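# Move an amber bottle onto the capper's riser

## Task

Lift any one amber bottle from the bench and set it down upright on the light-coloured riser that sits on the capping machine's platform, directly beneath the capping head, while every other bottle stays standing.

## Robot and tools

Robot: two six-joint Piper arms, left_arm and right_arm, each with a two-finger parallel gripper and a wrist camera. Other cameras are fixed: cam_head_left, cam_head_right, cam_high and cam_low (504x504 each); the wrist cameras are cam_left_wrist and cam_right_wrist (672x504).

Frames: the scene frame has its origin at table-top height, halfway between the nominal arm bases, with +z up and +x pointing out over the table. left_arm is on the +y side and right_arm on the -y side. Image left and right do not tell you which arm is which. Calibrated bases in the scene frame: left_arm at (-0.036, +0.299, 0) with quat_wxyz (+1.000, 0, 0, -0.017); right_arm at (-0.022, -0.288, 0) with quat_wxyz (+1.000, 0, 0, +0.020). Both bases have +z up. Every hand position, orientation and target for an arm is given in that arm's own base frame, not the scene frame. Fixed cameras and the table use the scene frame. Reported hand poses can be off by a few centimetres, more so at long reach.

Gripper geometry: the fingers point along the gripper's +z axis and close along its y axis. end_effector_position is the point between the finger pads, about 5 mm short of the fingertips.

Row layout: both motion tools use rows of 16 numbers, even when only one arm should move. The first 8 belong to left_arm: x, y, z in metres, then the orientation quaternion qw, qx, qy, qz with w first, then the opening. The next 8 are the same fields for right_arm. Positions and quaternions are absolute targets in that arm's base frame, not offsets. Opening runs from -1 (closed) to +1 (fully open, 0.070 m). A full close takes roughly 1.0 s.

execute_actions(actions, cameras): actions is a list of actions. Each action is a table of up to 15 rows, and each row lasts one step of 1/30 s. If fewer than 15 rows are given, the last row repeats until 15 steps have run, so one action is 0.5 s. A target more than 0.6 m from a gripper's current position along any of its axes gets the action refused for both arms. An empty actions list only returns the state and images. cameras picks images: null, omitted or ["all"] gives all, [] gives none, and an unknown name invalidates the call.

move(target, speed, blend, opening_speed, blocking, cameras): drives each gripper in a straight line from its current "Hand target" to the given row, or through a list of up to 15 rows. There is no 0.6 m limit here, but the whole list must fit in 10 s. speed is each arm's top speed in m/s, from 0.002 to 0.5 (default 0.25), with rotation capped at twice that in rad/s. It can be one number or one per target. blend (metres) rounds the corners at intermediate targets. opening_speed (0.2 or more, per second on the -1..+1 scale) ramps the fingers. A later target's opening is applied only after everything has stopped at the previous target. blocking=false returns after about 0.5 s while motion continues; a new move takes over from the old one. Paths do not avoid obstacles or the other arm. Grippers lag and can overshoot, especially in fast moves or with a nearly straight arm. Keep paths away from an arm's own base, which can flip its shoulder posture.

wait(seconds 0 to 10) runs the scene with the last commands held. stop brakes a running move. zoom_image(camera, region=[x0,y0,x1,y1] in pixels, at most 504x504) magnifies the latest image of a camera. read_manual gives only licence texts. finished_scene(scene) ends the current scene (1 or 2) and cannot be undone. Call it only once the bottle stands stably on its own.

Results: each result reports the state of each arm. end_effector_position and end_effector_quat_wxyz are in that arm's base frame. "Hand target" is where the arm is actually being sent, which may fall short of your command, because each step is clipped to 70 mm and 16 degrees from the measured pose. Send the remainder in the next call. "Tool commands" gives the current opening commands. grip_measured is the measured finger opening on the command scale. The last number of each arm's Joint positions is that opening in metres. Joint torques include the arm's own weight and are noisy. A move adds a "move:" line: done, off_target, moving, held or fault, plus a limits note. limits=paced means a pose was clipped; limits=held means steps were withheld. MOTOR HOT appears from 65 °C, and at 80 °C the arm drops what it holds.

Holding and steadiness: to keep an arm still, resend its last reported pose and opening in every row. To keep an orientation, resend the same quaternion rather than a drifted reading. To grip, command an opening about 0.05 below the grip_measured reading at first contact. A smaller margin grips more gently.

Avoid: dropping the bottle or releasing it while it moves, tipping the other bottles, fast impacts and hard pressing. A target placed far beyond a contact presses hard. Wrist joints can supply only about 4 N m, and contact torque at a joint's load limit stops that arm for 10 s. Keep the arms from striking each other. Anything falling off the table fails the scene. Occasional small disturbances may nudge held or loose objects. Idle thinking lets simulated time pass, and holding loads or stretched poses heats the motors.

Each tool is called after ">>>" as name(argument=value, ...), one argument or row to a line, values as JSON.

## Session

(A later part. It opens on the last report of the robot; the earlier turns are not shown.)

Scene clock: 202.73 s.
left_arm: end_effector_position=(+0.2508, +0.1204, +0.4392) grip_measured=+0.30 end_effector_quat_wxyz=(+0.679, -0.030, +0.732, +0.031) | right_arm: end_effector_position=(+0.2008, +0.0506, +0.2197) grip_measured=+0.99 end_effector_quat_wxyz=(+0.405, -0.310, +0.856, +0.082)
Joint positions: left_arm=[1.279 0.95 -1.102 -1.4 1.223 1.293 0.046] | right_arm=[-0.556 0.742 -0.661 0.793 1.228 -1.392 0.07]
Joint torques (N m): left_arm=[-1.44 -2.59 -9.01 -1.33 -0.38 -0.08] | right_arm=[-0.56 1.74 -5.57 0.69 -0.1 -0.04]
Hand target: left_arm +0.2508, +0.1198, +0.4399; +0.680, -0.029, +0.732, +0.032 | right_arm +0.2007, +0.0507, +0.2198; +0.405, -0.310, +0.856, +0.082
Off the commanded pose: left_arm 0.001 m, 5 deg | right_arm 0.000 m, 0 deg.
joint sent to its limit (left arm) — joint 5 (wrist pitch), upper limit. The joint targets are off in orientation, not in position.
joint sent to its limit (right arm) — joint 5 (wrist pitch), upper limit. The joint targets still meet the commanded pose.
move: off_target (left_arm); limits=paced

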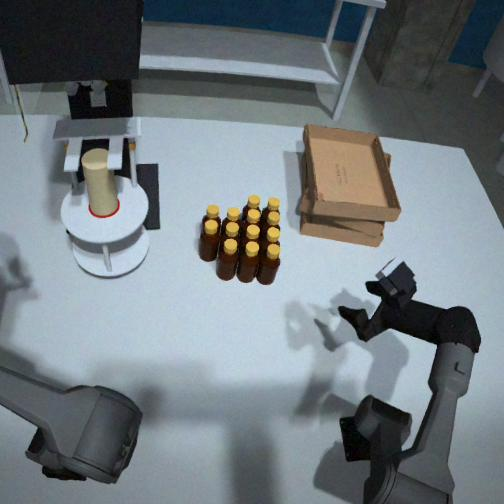

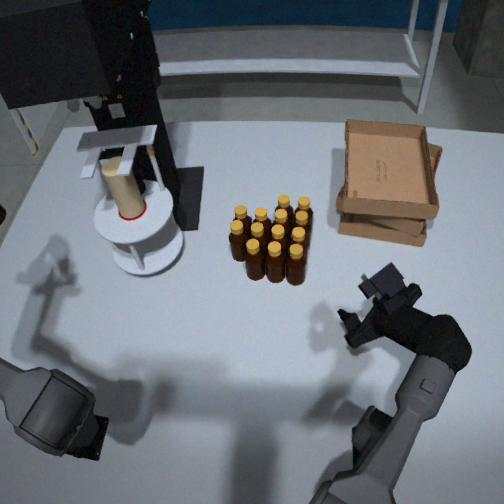

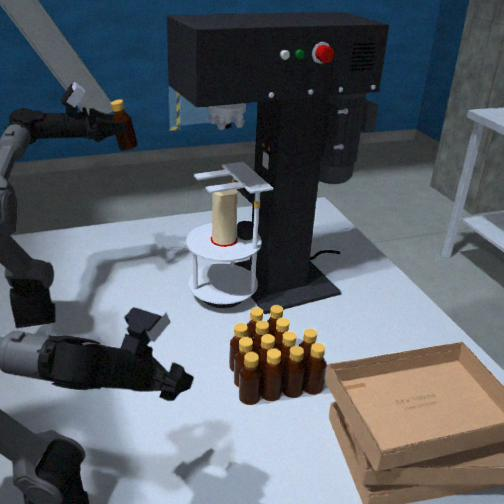

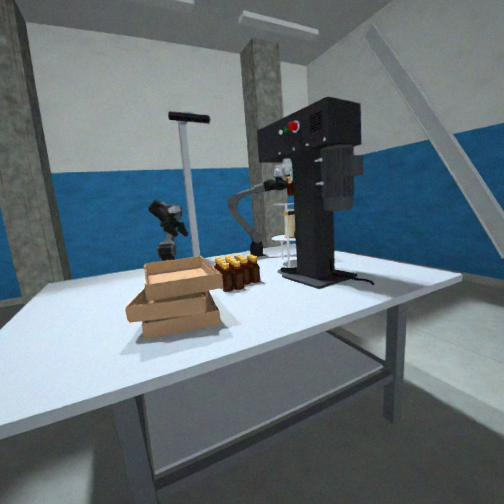

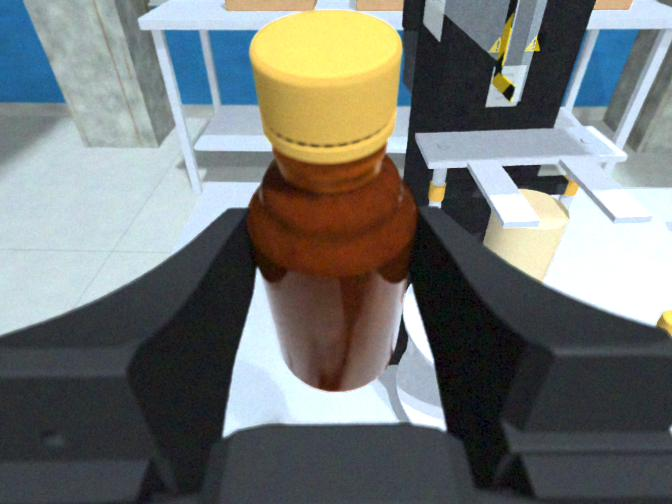

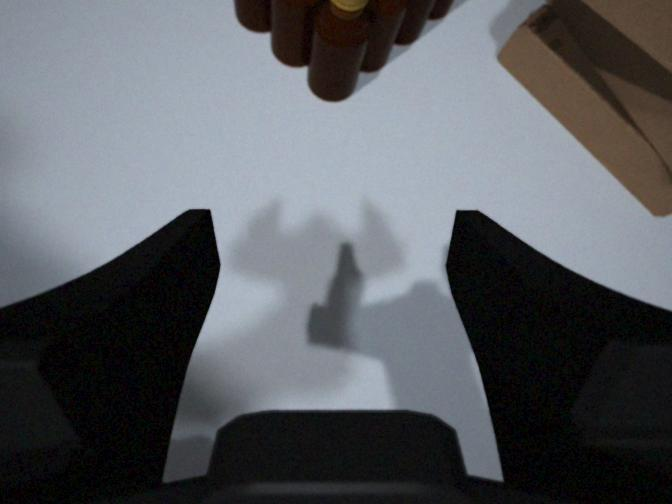

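>>> move(
  target=[
    [0.28,0.04,0.41,0.6088,0,0.7934,0,-0.1,0.2007,0.0507,0.2198,0.405,-0.310,0.856,0.082,1],
    [0.355,-0.025,0.388,0.6088,0,0.7934,0,-0.1,0.2007,0.0507,0.2198,0.405,-0.310,0.856,0.082,1],
  ],
  speed=0.12,
  blend=0.03,
)

>>> zoom_image(
  camera="cam_high",
  region=[100, 90, 300, 310],
)

>>> zoom_image(
  camera="cam_low",
  region=[230, 140, 350, 290],
)

>>> zoom_image(
  camera="cam_head_left",
  region=[0, 70, 200, 300],
)

Scene clock: 257.90 s.
left_arm: end_effector_position=(+0.3548, -0.0248, +0.3886) grip_measured=+0.30 end_effector_quat_wxyz=(+0.609, +0.000, +0.793, +0.000) | right_arm: end_effector_position=(+0.2008, +0.0506, +0.2197) grip_measured=+0.99 end_effector_quat_wxyz=(+0.405, -0.310, +0.856, +0.082)
Joint positions: left_arm=[-0.175 1.067 -1.12 0.411 0.437 -0.422 0.046] | right_arm=[-0.556 0.742 -0.661 0.793 1.228 -1.392 0.07]
Joint torques (N m): left_arm=[-1.2 -3.26 -7.92 0.05 -1.21 0.04] | right_arm=[-0.46 1.31 -5.85 0.65 -0.08 -0.01]
Hand target: left_arm +0.3550, -0.0250, +0.3880; +0.609, +0.000, +0.793, +0.000 | right_arm +0.2007, +0.0507, +0.2198; +0.405, -0.310, +0.856, +0.082
Off the commanded pose: left_arm 0.001 m, 0 deg | right_arm 0.000 m, 0 deg.
joint sent to its limit (right arm) — joint 5 (wrist pitch), upper limit. The joint targets still meet the commanded pose.
move: done

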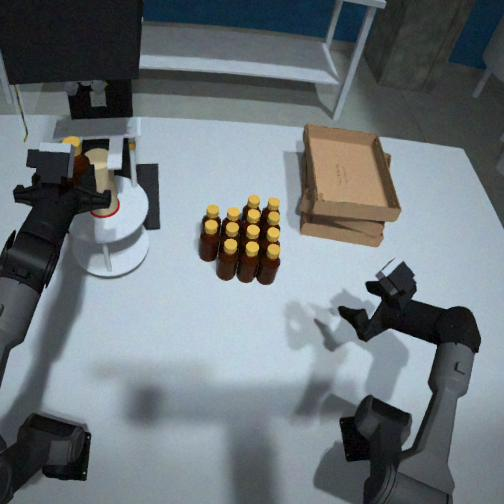

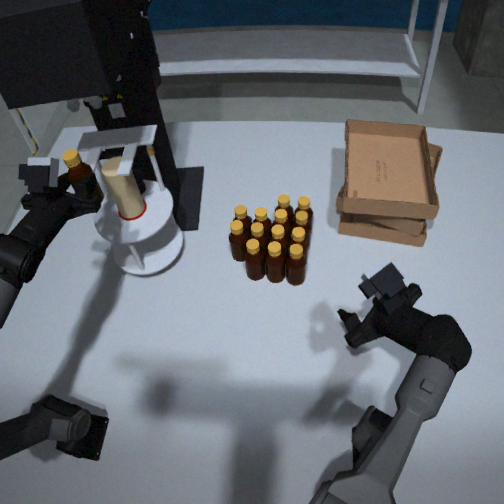

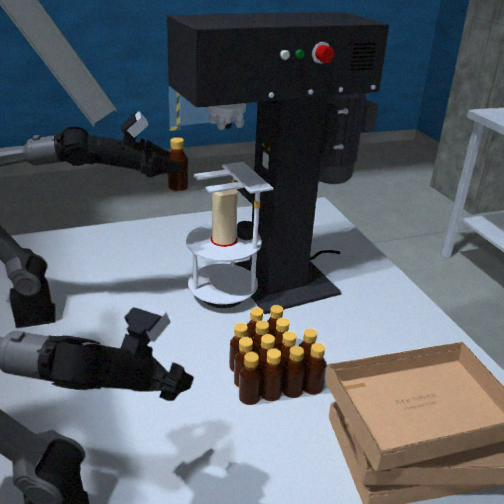

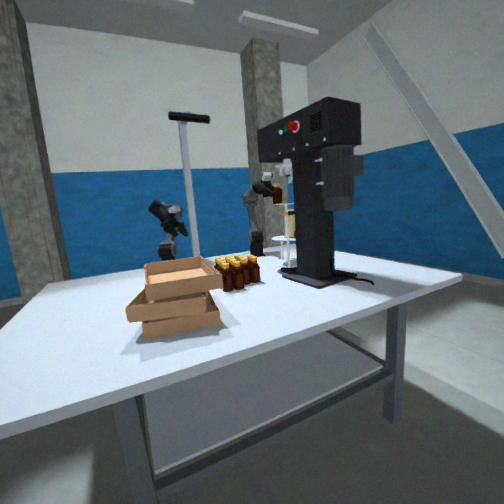

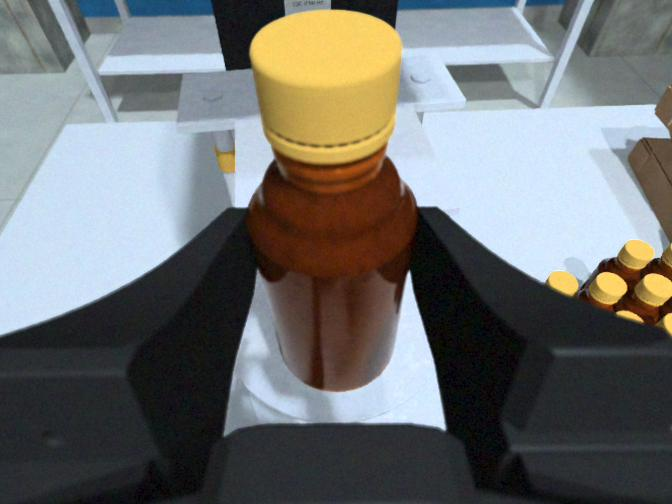

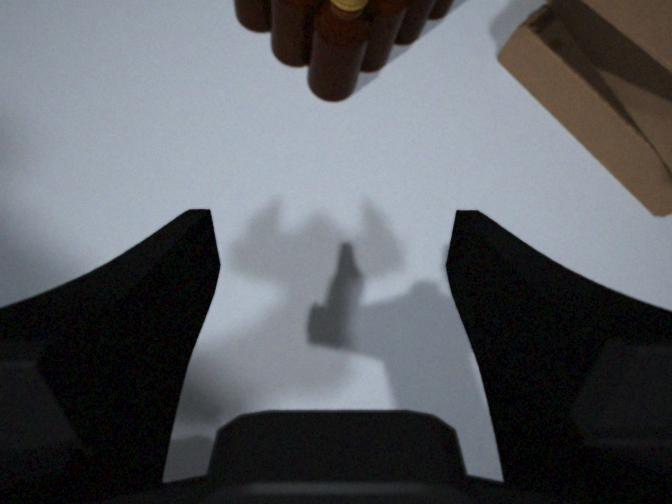

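Scaled by 2.291.

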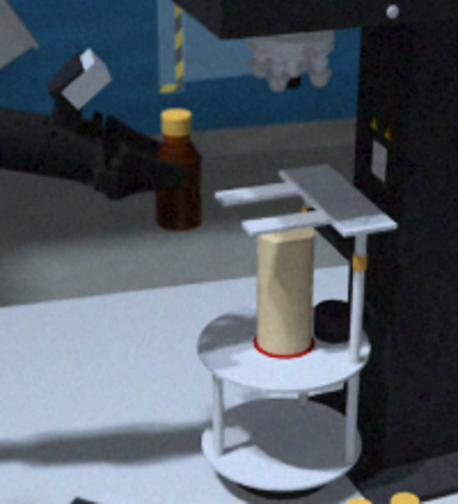

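Scaled by 3.360.

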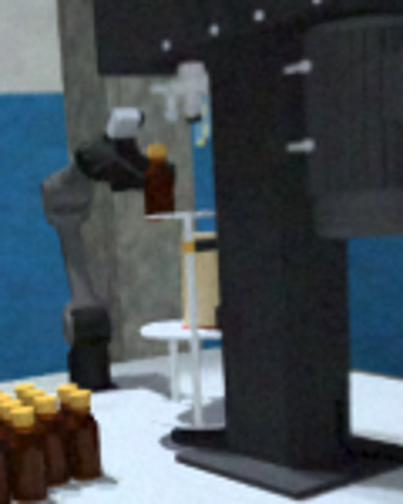

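Scaled by 2.191.

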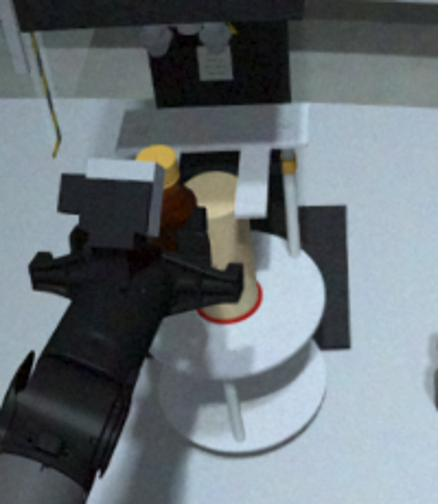

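>>> move(
  target=[
    [0.355,-0.025,0.366,0.6088,0,0.7934,0,-0.1,0.2007,0.0507,0.2198,0.405,-0.310,0.856,0.082,1],
    [0.405,-0.025,0.366,0.6088,0,0.7934,0,-0.1,0.2007,0.0507,0.2198,0.405,-0.310,0.856,0.082,1],
  ],
  speed=0.06,
  blend=0.01,
)

>>> zoom_image(
  camera="cam_high",
  region=[100, 90, 300, 310],
)

>>> zoom_image(
  camera="cam_low",
  region=[230, 140, 350, 290],
)

>>> zoom_image(
  camera="cam_head_right",
  region=[0, 70, 200, 300],
)

Scene clock: 276.33 s.
left_arm: end_effector_position=(+0.4051, -0.0261, +0.3682) grip_measured=+0.30 end_effector_quat_wxyz=(+0.611, +0.001, +0.791, -0.002) | right_arm: end_effector_position=(+0.2008, +0.0506, +0.2197) grip_measured=+0.99 end_effector_quat_wxyz=(+0.405, -0.310, +0.856, +0.082)
Joint positions: left_arm=[-0.132 1.228 -1.142 0.455 0.286 -0.473 0.046] | right_arm=[-0.556 0.742 -0.661 0.793 1.228 -1.392 0.07]
Joint torques (N m): left_arm=[3.22 -3.14 -5.18 0.22 0.18 0.09] | right_arm=[-0.63 1.55 -5.71 0.64 -0.06 -0.06]
Hand target: left_arm +0.4050, -0.0250, +0.3660; +0.609, +0.000, +0.793, +0.000 | right_arm +0.2007, +0.0507, +0.2198; +0.405, -0.310, +0.856, +0.082
Off the commanded pose: left_arm 0.002 m, 0 deg | right_arm 0.000 m, 0 deg.
joint sent to its limit (right arm) — joint 5 (wrist pitch), upper limit. The joint targets still meet the commanded pose.
move: done

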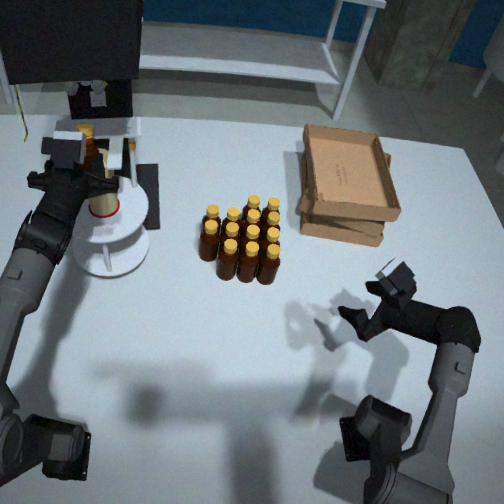

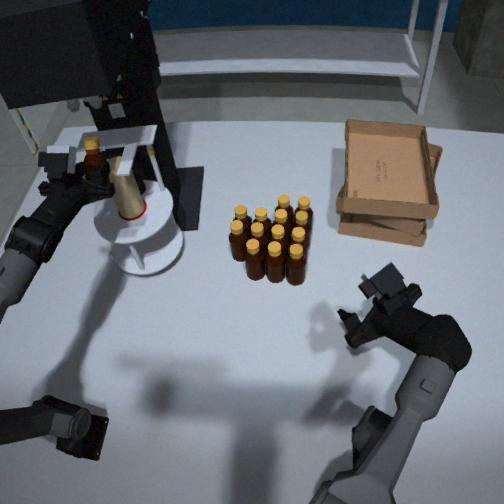

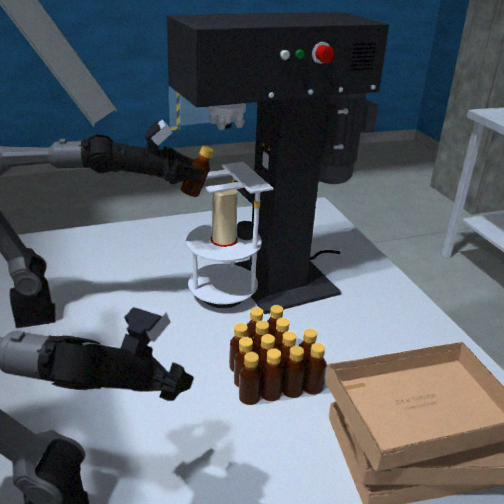

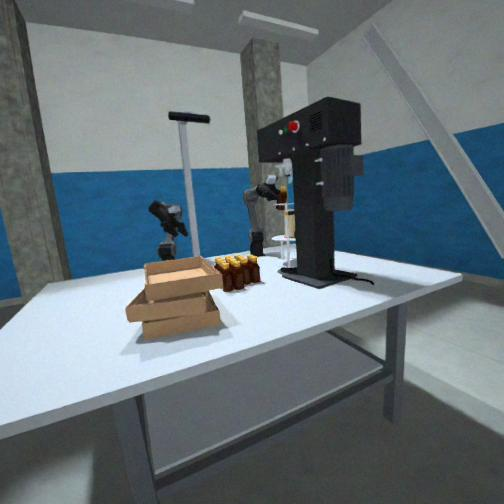

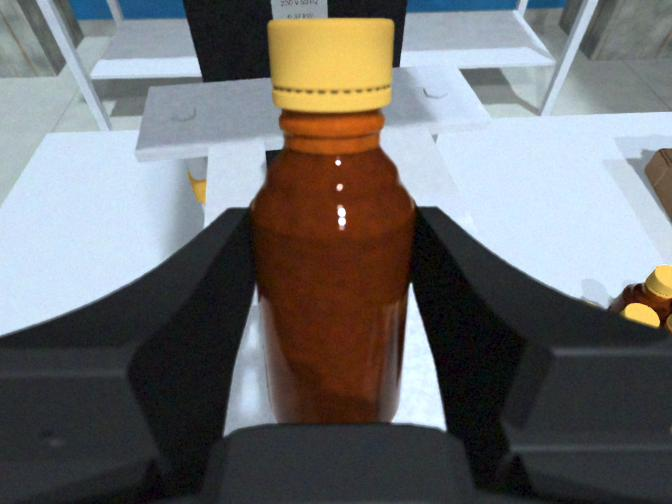

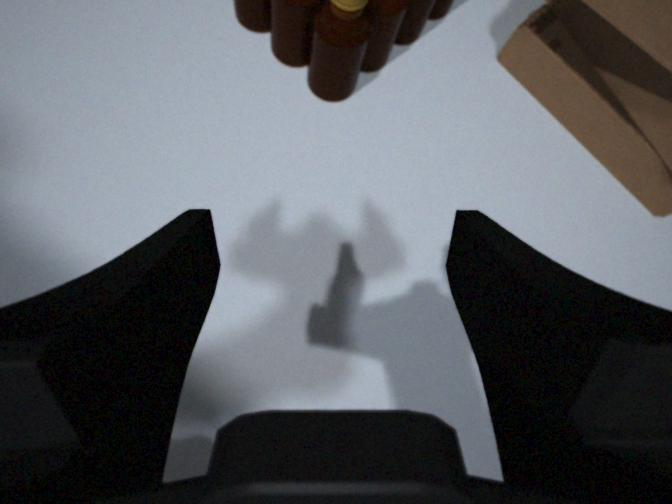

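Scaled by 2.291.

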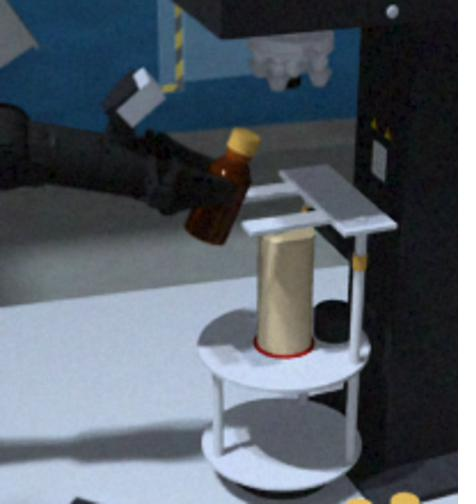

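Scaled by 3.360.

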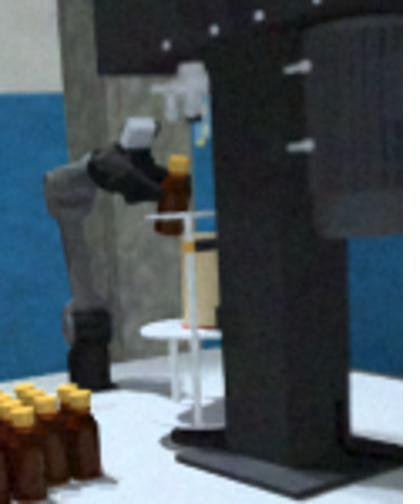

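Scaled by 2.191.

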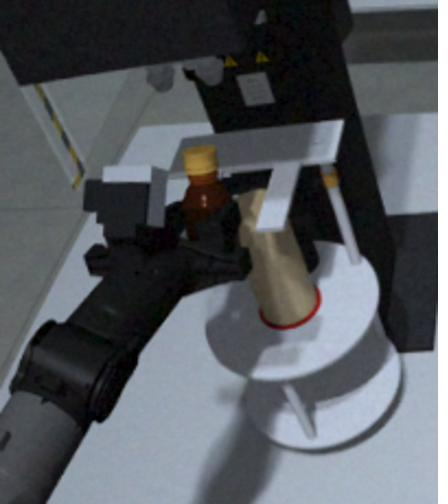

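>>> move(
  target=[
    [0.35,-0.028,0.37,0.6088,0,0.7934,0,-0.1,0.2007,0.0507,0.2198,0.405,-0.310,0.856,0.082,1],
    [0.38,-0.19,0.2,0.5721,0.2713,0.7456,-0.2082,-0.1,0.2007,0.0507,0.2198,0.405,-0.310,0.856,0.082,1],
    [0.412,-0.225,0.11,0.6165,0.2581,0.7092,-0.2244,-0.1,0.2007,0.0507,0.2198,0.405,-0.310,0.856,0.082,1],
  ],
  speed=[0.08,0.2,0.12],
  blend=0.02,
)

>>> zoom_image(
  camera="cam_high",
  region=[120, 200, 360, 420],
)

Scene clock: 317.30 s.
left_arm: end_effector_position=(+0.4120, -0.2249, +0.1097) grip_measured=+0.30 end_effector_quat_wxyz=(+0.616, +0.258, +0.709, -0.224) | right_arm: end_effector_position=(+0.2008, +0.0506, +0.2197) grip_measured=+0.99 end_effector_quat_wxyz=(+0.405, -0.310, +0.856, +0.082)
Joint positions: left_arm=[-0.331 1.978 -0.687 0.412 -1.091 -0.146 0.045] | right_arm=[-0.556 0.742 -0.661 0.793 1.228 -1.392 0.07]
Joint torques (N m): left_arm=[-0.79 -8.88 -6.6 -0.18 -1.33 -0.06] | right_arm=[-0.13 1.51 -5.81 0.62 -0.02 -0.02]
Hand target: left_arm +0.4120, -0.2250, +0.1100; +0.617, +0.258, +0.709, -0.224 | right_arm +0.2007, +0.0507, +0.2198; +0.405, -0.310, +0.856, +0.082
Off the commanded pose: left_arm 0.000 m, 0 deg | right_arm 0.000 m, 0 deg.
joint sent to its limit (right arm) — joint 5 (wrist pitch), upper limit. The joint targets still meet the commanded pose.
move: done

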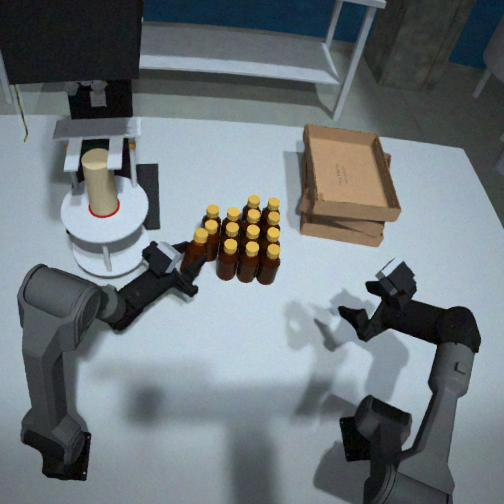

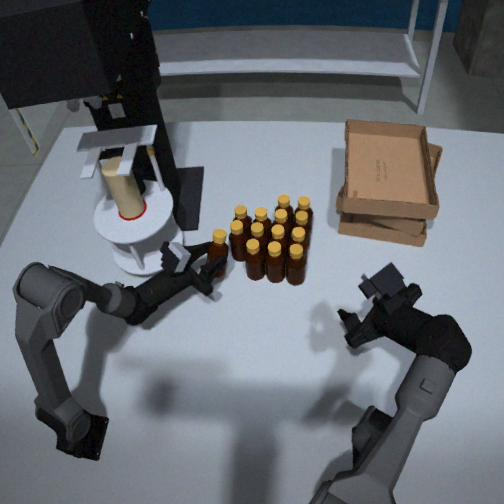

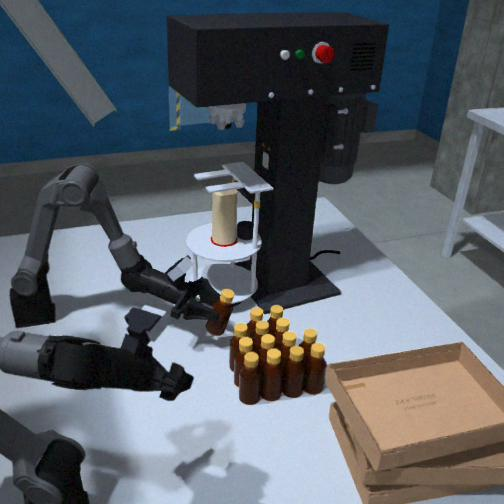

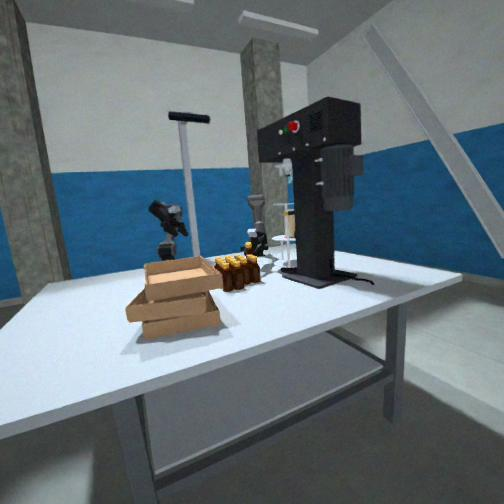

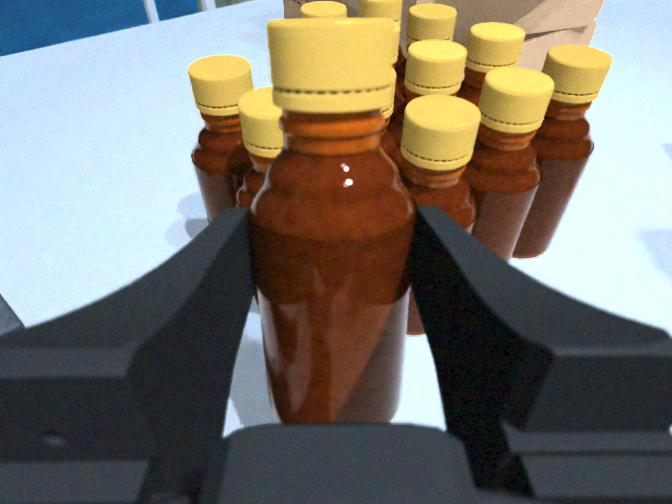

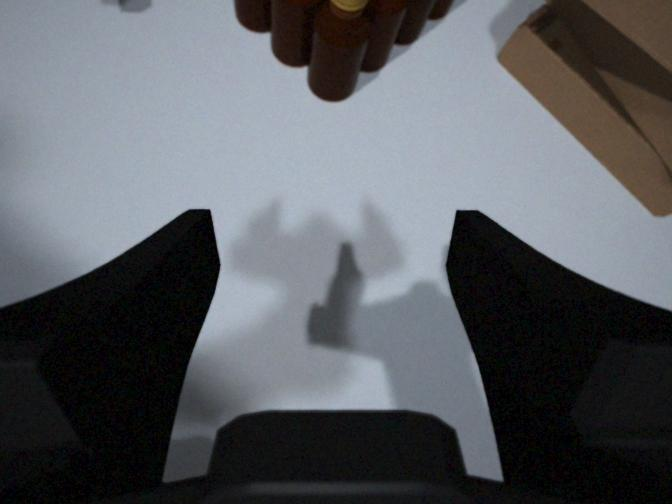

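Scaled by 2.100.

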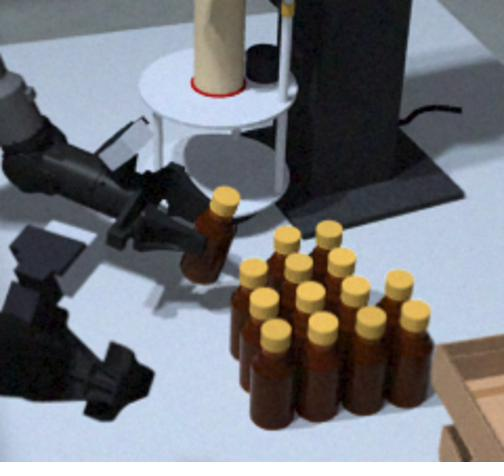

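>>> move(
  target=[
    [0.410,-0.222,0.075,0.6165,0.2581,0.7092,-0.2244,0.265,0.2007,0.0507,0.2198,0.405,-0.310,0.856,0.082,1],
    [0.396,-0.210,0.0625,0.6165,0.2581,0.7092,-0.2244,0.265,0.2007,0.0507,0.2198,0.405,-0.310,0.856,0.082,1],
  ],
  speed=[0.05,0.03],
  cameras=["cam_left_wrist","cam_high"],
)

>>> zoom_image(
  camera="cam_high",
  region=[120, 200, 360, 420],
)

Scene clock: 325.77 s.
left_arm: end_effector_position=(+0.3966, -0.2105, +0.0649) grip_measured=+0.30 end_effector_quat_wxyz=(+0.599, +0.265, +0.723, -0.219) | right_arm: end_effector_position=(+0.2008, +0.0506, +0.2197) grip_measured=+0.99 end_effector_quat_wxyz=(+0.405, -0.310, +0.856, +0.082)
Joint positions: left_arm=[-0.295 2.091 -0.614 0.427 -1.218 -0.075 0.046] | right_arm=[-0.556 0.742 -0.661 0.793 1.228 -1.392 0.07]
Joint torques (N m): left_arm=[0.99 -3.95 -0.26 -0.34 -1.26 0.1] | right_arm=[-0.51 1.25 -5.86 0.51 -0.01 0.03]
Hand target: left_arm +0.3962, -0.2101, +0.0628; +0.597, +0.265, +0.725, -0.219 | right_arm +0.2007, +0.0507, +0.2198; +0.405, -0.310, +0.856, +0.082
Off the commanded pose: left_arm 0.003 m, 3 deg | right_arm 0.000 m, 0 deg.
joint read past its limit (left arm) — joint 5 (wrist pitch), lower limit.
joint sent to its limit (left arm) — joint 5 (wrist pitch), lower limit. The joint targets are off in orientation, not in position.
joint sent to its limit (right arm) — joint 5 (wrist pitch), upper limit. The joint targets still meet the commanded pose.
move: off_target (left_arm)
Images, in order (width x height): cam_high 504x504, cam_left_wrist 672x504.

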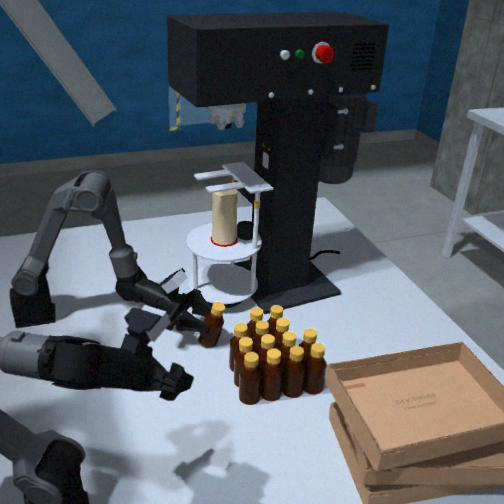

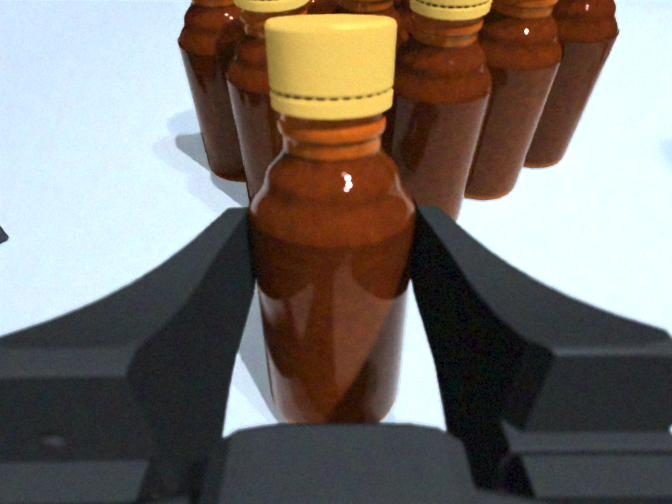

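Scaled by 2.100.

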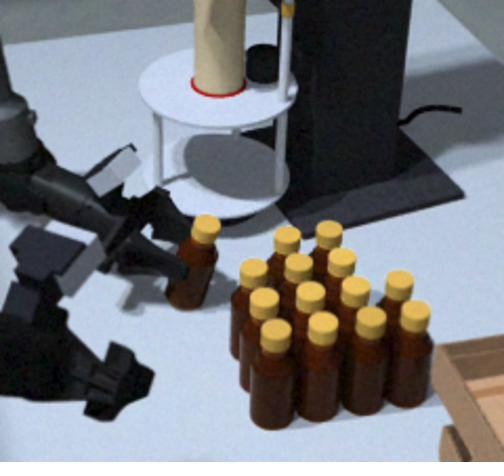

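>>> move(
  target=[0.392,-0.206,0.062,0.599,0.265,0.723,-0.219,0.292,0.2007,0.0507,0.2198,0.405,-0.310,0.856,0.082,1],
  speed=0.03,
  cameras=["cam_left_wrist","cam_high"],
)

>>> zoom_image(
  camera="cam_high",
  region=[120, 200, 360, 420],
)

Scene clock: 333.33 s.
left_arm: end_effector_position=(+0.3915, -0.2062, +0.0614) grip_measured=+0.30 end_effector_quat_wxyz=(+0.593, +0.267, +0.728, -0.218) | right_arm: end_effector_position=(+0.2008, +0.0506, +0.2197) grip_measured=+0.99 end_effector_quat_wxyz=(+0.405, -0.310, +0.856, +0.082)
Joint positions: left_arm=[-0.283 2.084 -0.591 0.441 -1.217 -0.073 0.046] | right_arm=[-0.556 0.742 -0.661 0.793 1.228 -1.392 0.07]
Joint torques (N m): left_arm=[0.44 -8.98 -5.49 -0.25 -1.63 0.06] | right_arm=[-0.61 1.61 -5.88 0.57 -0.08 -0.07]
Hand target: left_arm +0.3921, -0.2061, +0.0622; +0.594, +0.267, +0.727, -0.217 | right_arm +0.2007, +0.0507, +0.2198; +0.405, -0.310, +0.856, +0.082
Off the commanded pose: left_arm 0.001 m, 1 deg | right_arm 0.000 m, 0 deg.
joint sent to its limit (left arm) — joint 5 (wrist pitch), lower limit. The joint targets still meet the commanded pose.
joint sent to its limit (right arm) — joint 5 (wrist pitch), upper limit. The joint targets still meet the commanded pose.
move: done
Images, in order (width x height): cam_high 504x504, cam_left_wrist 672x504.

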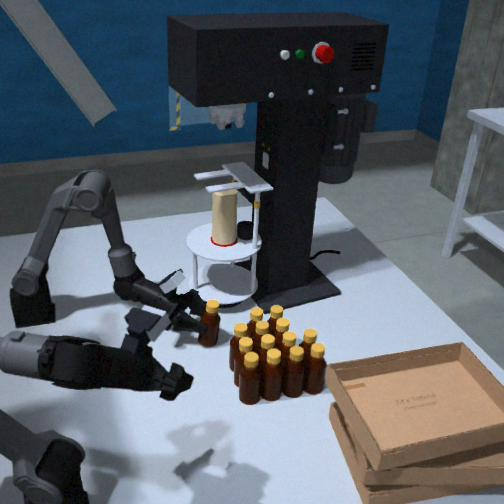

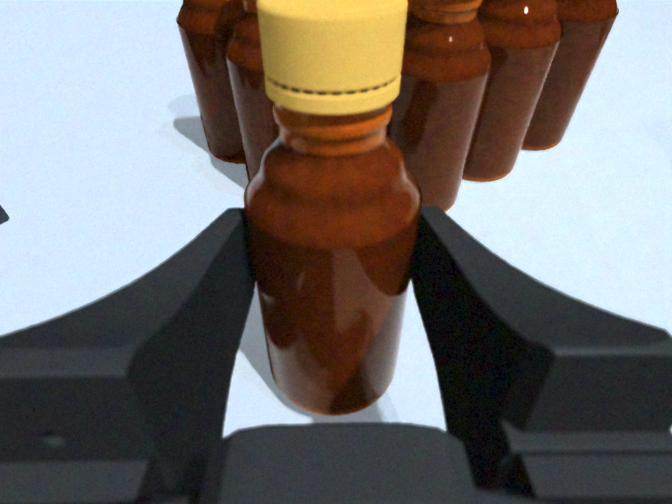

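Scaled by 2.100.

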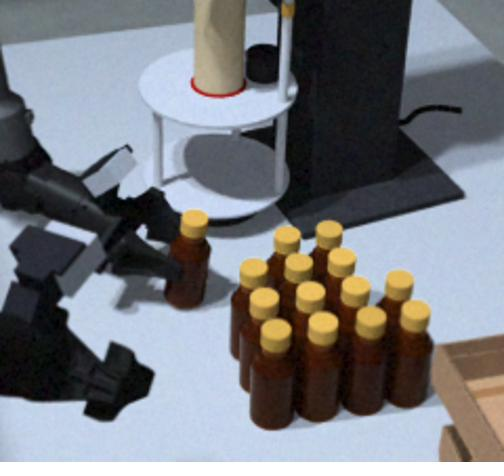

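>>> move(
  target=[
    [0.385,-0.200,0.062,0.593,0.267,0.728,-0.218,0.292,0.2007,0.0507,0.2198,0.405,-0.310,0.856,0.082,1],
    [0.385,-0.200,0.062,0.593,0.267,0.728,-0.218,0.4,0.2007,0.0507,0.2198,0.405,-0.310,0.856,0.082,1],
    [0.385,-0.200,0.0715,0.593,0.267,0.728,-0.218,0.4,0.2007,0.0507,0.2198,0.405,-0.310,0.856,0.082,1],
    [0.385,-0.200,0.0715,0.593,0.267,0.728,-0.218,-0.1,0.2007,0.0507,0.2198,0.405,-0.310,0.856,0.082,1],
  ],
  speed=0.04,
  opening_speed=0.5,
  cameras=["cam_left_wrist","cam_high"],
)

>>> zoom_image(
  camera="cam_high",
  region=[120, 200, 360, 420],
)

Scene clock: 349.50 s.
left_arm: end_effector_position=(+0.3851, -0.2001, +0.0718) grip_measured=+0.29 end_effector_quat_wxyz=(+0.593, +0.267, +0.727, -0.218) | right_arm: end_effector_position=(+0.2008, +0.0506, +0.2197) grip_measured=+0.99 end_effector_quat_wxyz=(+0.405, -0.310, +0.856, +0.082)
Joint positions: left_arm=[-0.264 2.03 -0.557 0.463 -1.203 -0.084 0.045] | right_arm=[-0.556 0.742 -0.661 0.793 1.228 -1.392 0.07]
Joint torques (N m): left_arm=[-0.55 -6.04 -3.02 -0.41 -0.89 0.06] | right_arm=[-0.07 1.66 -6.01 0.6 -0.13 0.01]
Hand target: left_arm +0.3850, -0.2000, +0.0715; +0.593, +0.267, +0.728, -0.218 | right_arm +0.2007, +0.0507, +0.2198; +0.405, -0.310, +0.856, +0.082
Off the commanded pose: left_arm 0.000 m, 0 deg | right_arm 0.000 m, 0 deg.
joint sent to its limit (right arm) — joint 5 (wrist pitch), upper limit. The joint targets still meet the commanded pose.
move: done
Images, in order (width x height): cam_high 504x504, cam_left_wrist 672x504.

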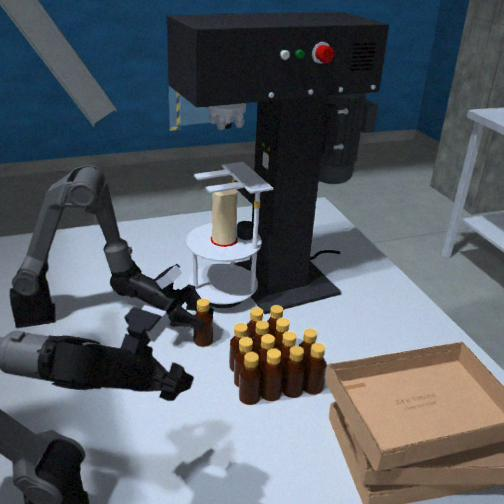

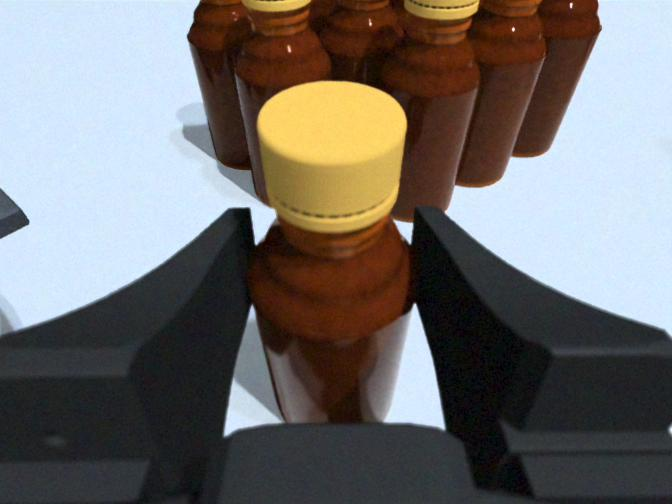

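Scaled by 2.100.

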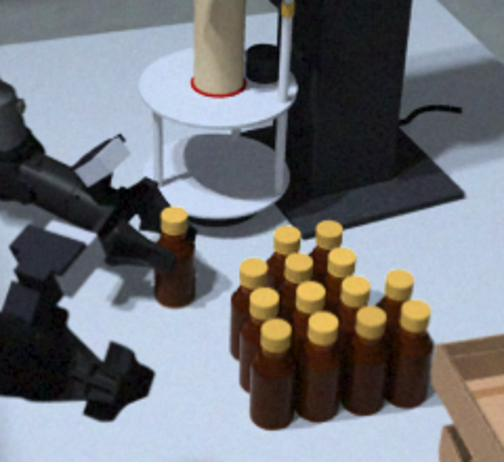

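>>> move(
  target=[
    [0.37,-0.185,0.2,0.593,0.267,0.728,-0.218,-0.1,0.2007,0.0507,0.2198,0.405,-0.310,0.856,0.082,1],
    [0.3,-0.06,0.36,0.6307,-0.0507,0.7734,0.0413,-0.1,0.2007,0.0507,0.2198,0.405,-0.310,0.856,0.082,1],
    [0.368,-0.037,0.378,0.6307,-0.0507,0.7734,0.0413,-0.1,0.2007,0.0507,0.2198,0.405,-0.310,0.856,0.082,1],
  ],
  speed=[0.12,0.15,0.1],
  blend=0.03,
  cameras=["cam_left_wrist","cam_high","cam_low"],
)

>>> zoom_image(
  camera="cam_high",
  region=[100, 90, 300, 310],
)

>>> zoom_image(
  camera="cam_low",
  region=[230, 140, 350, 290],
)

Scene clock: 367.80 s.
left_arm: end_effector_position=(+0.3679, -0.0370, +0.3785) grip_measured=+0.29 end_effector_quat_wxyz=(+0.631, -0.051, +0.773, +0.041) | right_arm: end_effector_position=(+0.2008, +0.0506, +0.2197) grip_measured=+0.99 end_effector_quat_wxyz=(+0.405, -0.310, +0.856, +0.082)
Joint positions: left_arm=[-0.405 1.134 -1.07 1.158 0.577 -1.208 0.045] | right_arm=[-0.556 0.742 -0.661 0.793 1.228 -1.392 0.07]
Joint torques (N m): left_arm=[-0.85 -3.87 -7.89 0.38 -0.47 0] | right_arm=[-0.25 1.15 -5.75 0.58 -0.11 -0.08]
Hand target: left_arm +0.3680, -0.0370, +0.3780; +0.631, -0.051, +0.773, +0.041 | right_arm +0.2007, +0.0507, +0.2198; +0.405, -0.310, +0.856, +0.082
Off the commanded pose: left_arm 0.000 m, 0 deg | right_arm 0.000 m, 0 deg.
joint sent to its limit (right arm) — joint 5 (wrist pitch), upper limit. The joint targets still meet the commanded pose.
move: done; limits=paced
Images, in order (width x height): cam_high 504x504, cam_low 504x504, cam_left_wrist 672x504.

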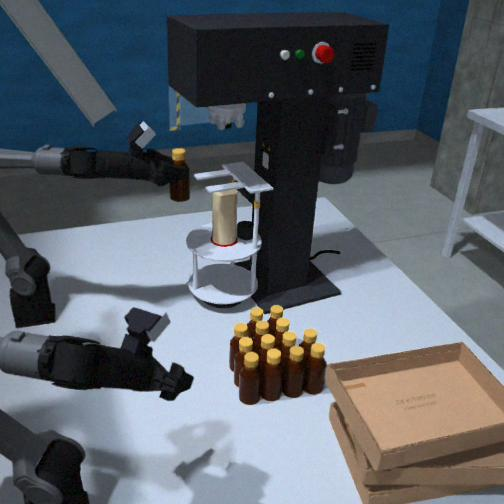

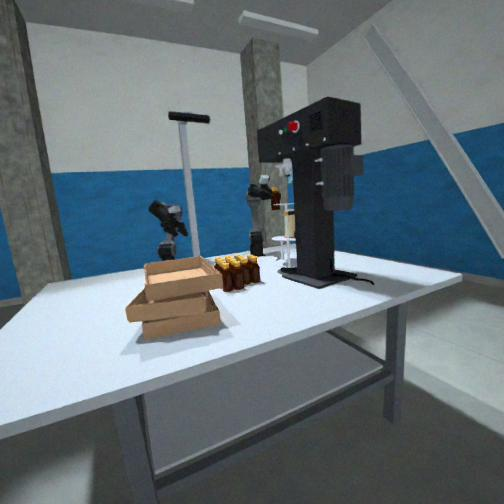

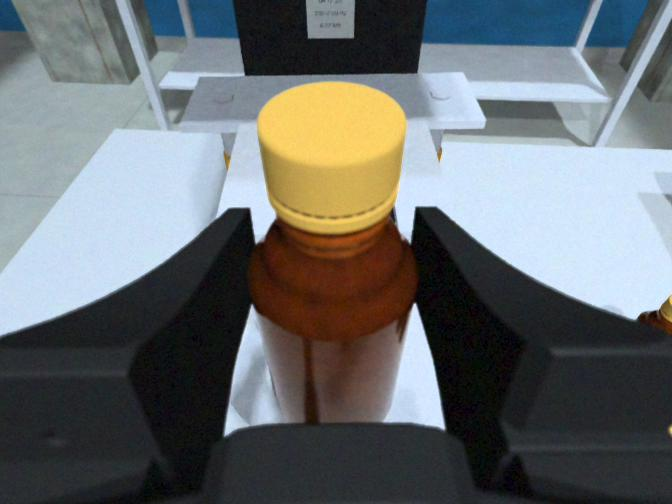

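Scaled by 2.291.

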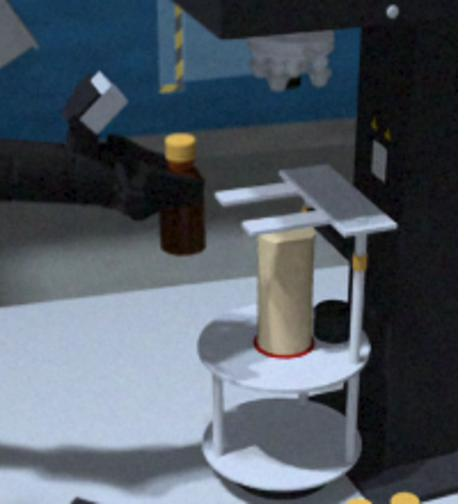

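Scaled by 3.360.

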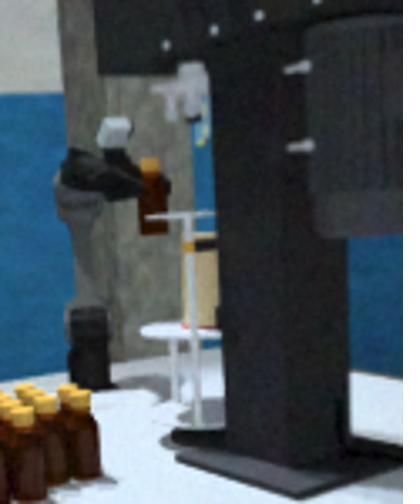

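>>> move(
  target=[0.4215,-0.030,0.379,0.6307,-0.0507,0.7734,0.0413,-0.1,0.2007,0.0507,0.2198,0.405,-0.310,0.856,0.082,1],
  speed=0.05,
  cameras=["cam_left_wrist","cam_high"],
)

>>> zoom_image(
  camera="cam_high",
  region=[100, 90, 300, 310],
)

Scene clock: 379.53 s.
left_arm: end_effector_position=(+0.4219, -0.0300, +0.3789) grip_measured=+0.29 end_effector_quat_wxyz=(+0.631, -0.050, +0.773, +0.042) | right_arm: end_effector_position=(+0.2008, +0.0506, +0.2197) grip_measured=+0.99 end_effector_quat_wxyz=(+0.405, -0.310, +0.856, +0.082)
Joint positions: left_arm=[-0.276 1.307 -1.203 1.122 0.445 -1.167 0.045] | right_arm=[-0.556 0.742 -0.661 0.793 1.228 -1.392 0.07]
Joint torques (N m): left_arm=[-0.39 -6.46 -8.68 0.28 -0.47 -0.05] | right_arm=[-0.15 0.91 -5.9 0.49 -0.12 -0.06]
Hand target: left_arm +0.4215, -0.0300, +0.3790; +0.631, -0.051, +0.773, +0.041 | right_arm +0.2007, +0.0507, +0.2198; +0.405, -0.310, +0.856, +0.082
Off the commanded pose: left_arm 0.000 m, 0 deg | right_arm 0.000 m, 0 deg.
joint sent to its limit (right arm) — joint 5 (wrist pitch), upper limit. The joint targets still meet the commanded pose.
move: done
Images, in order (width x height): cam_high 504x504, cam_left_wrist 672x504.

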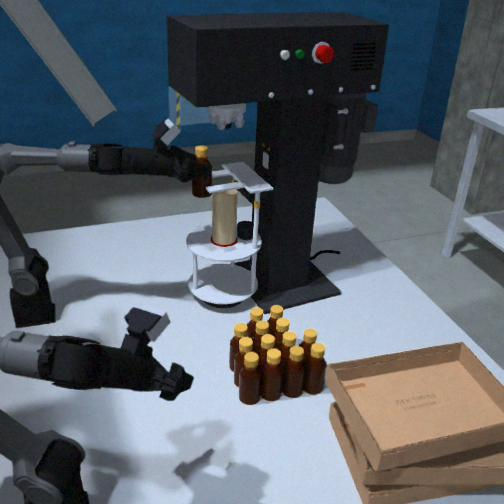

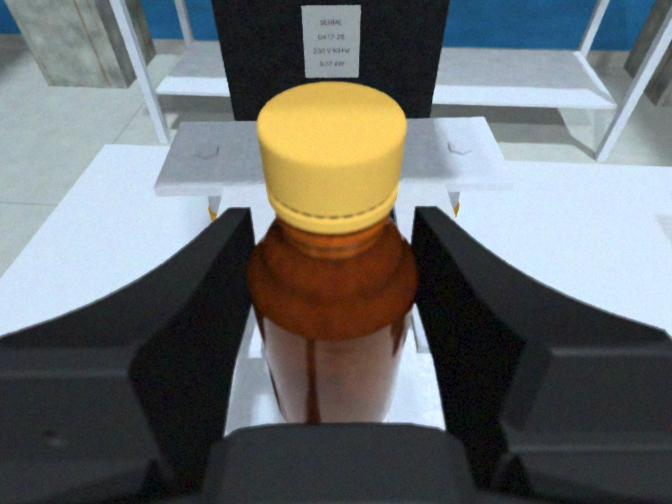

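Scaled by 2.291.

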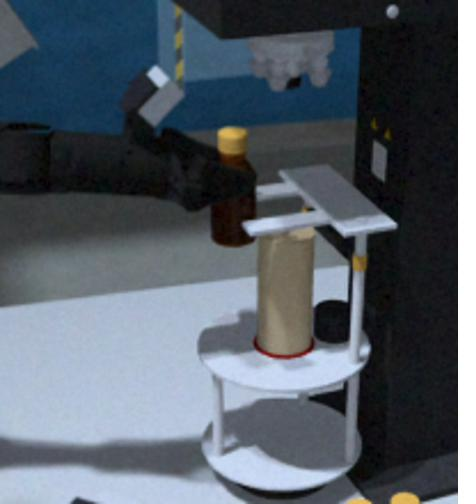

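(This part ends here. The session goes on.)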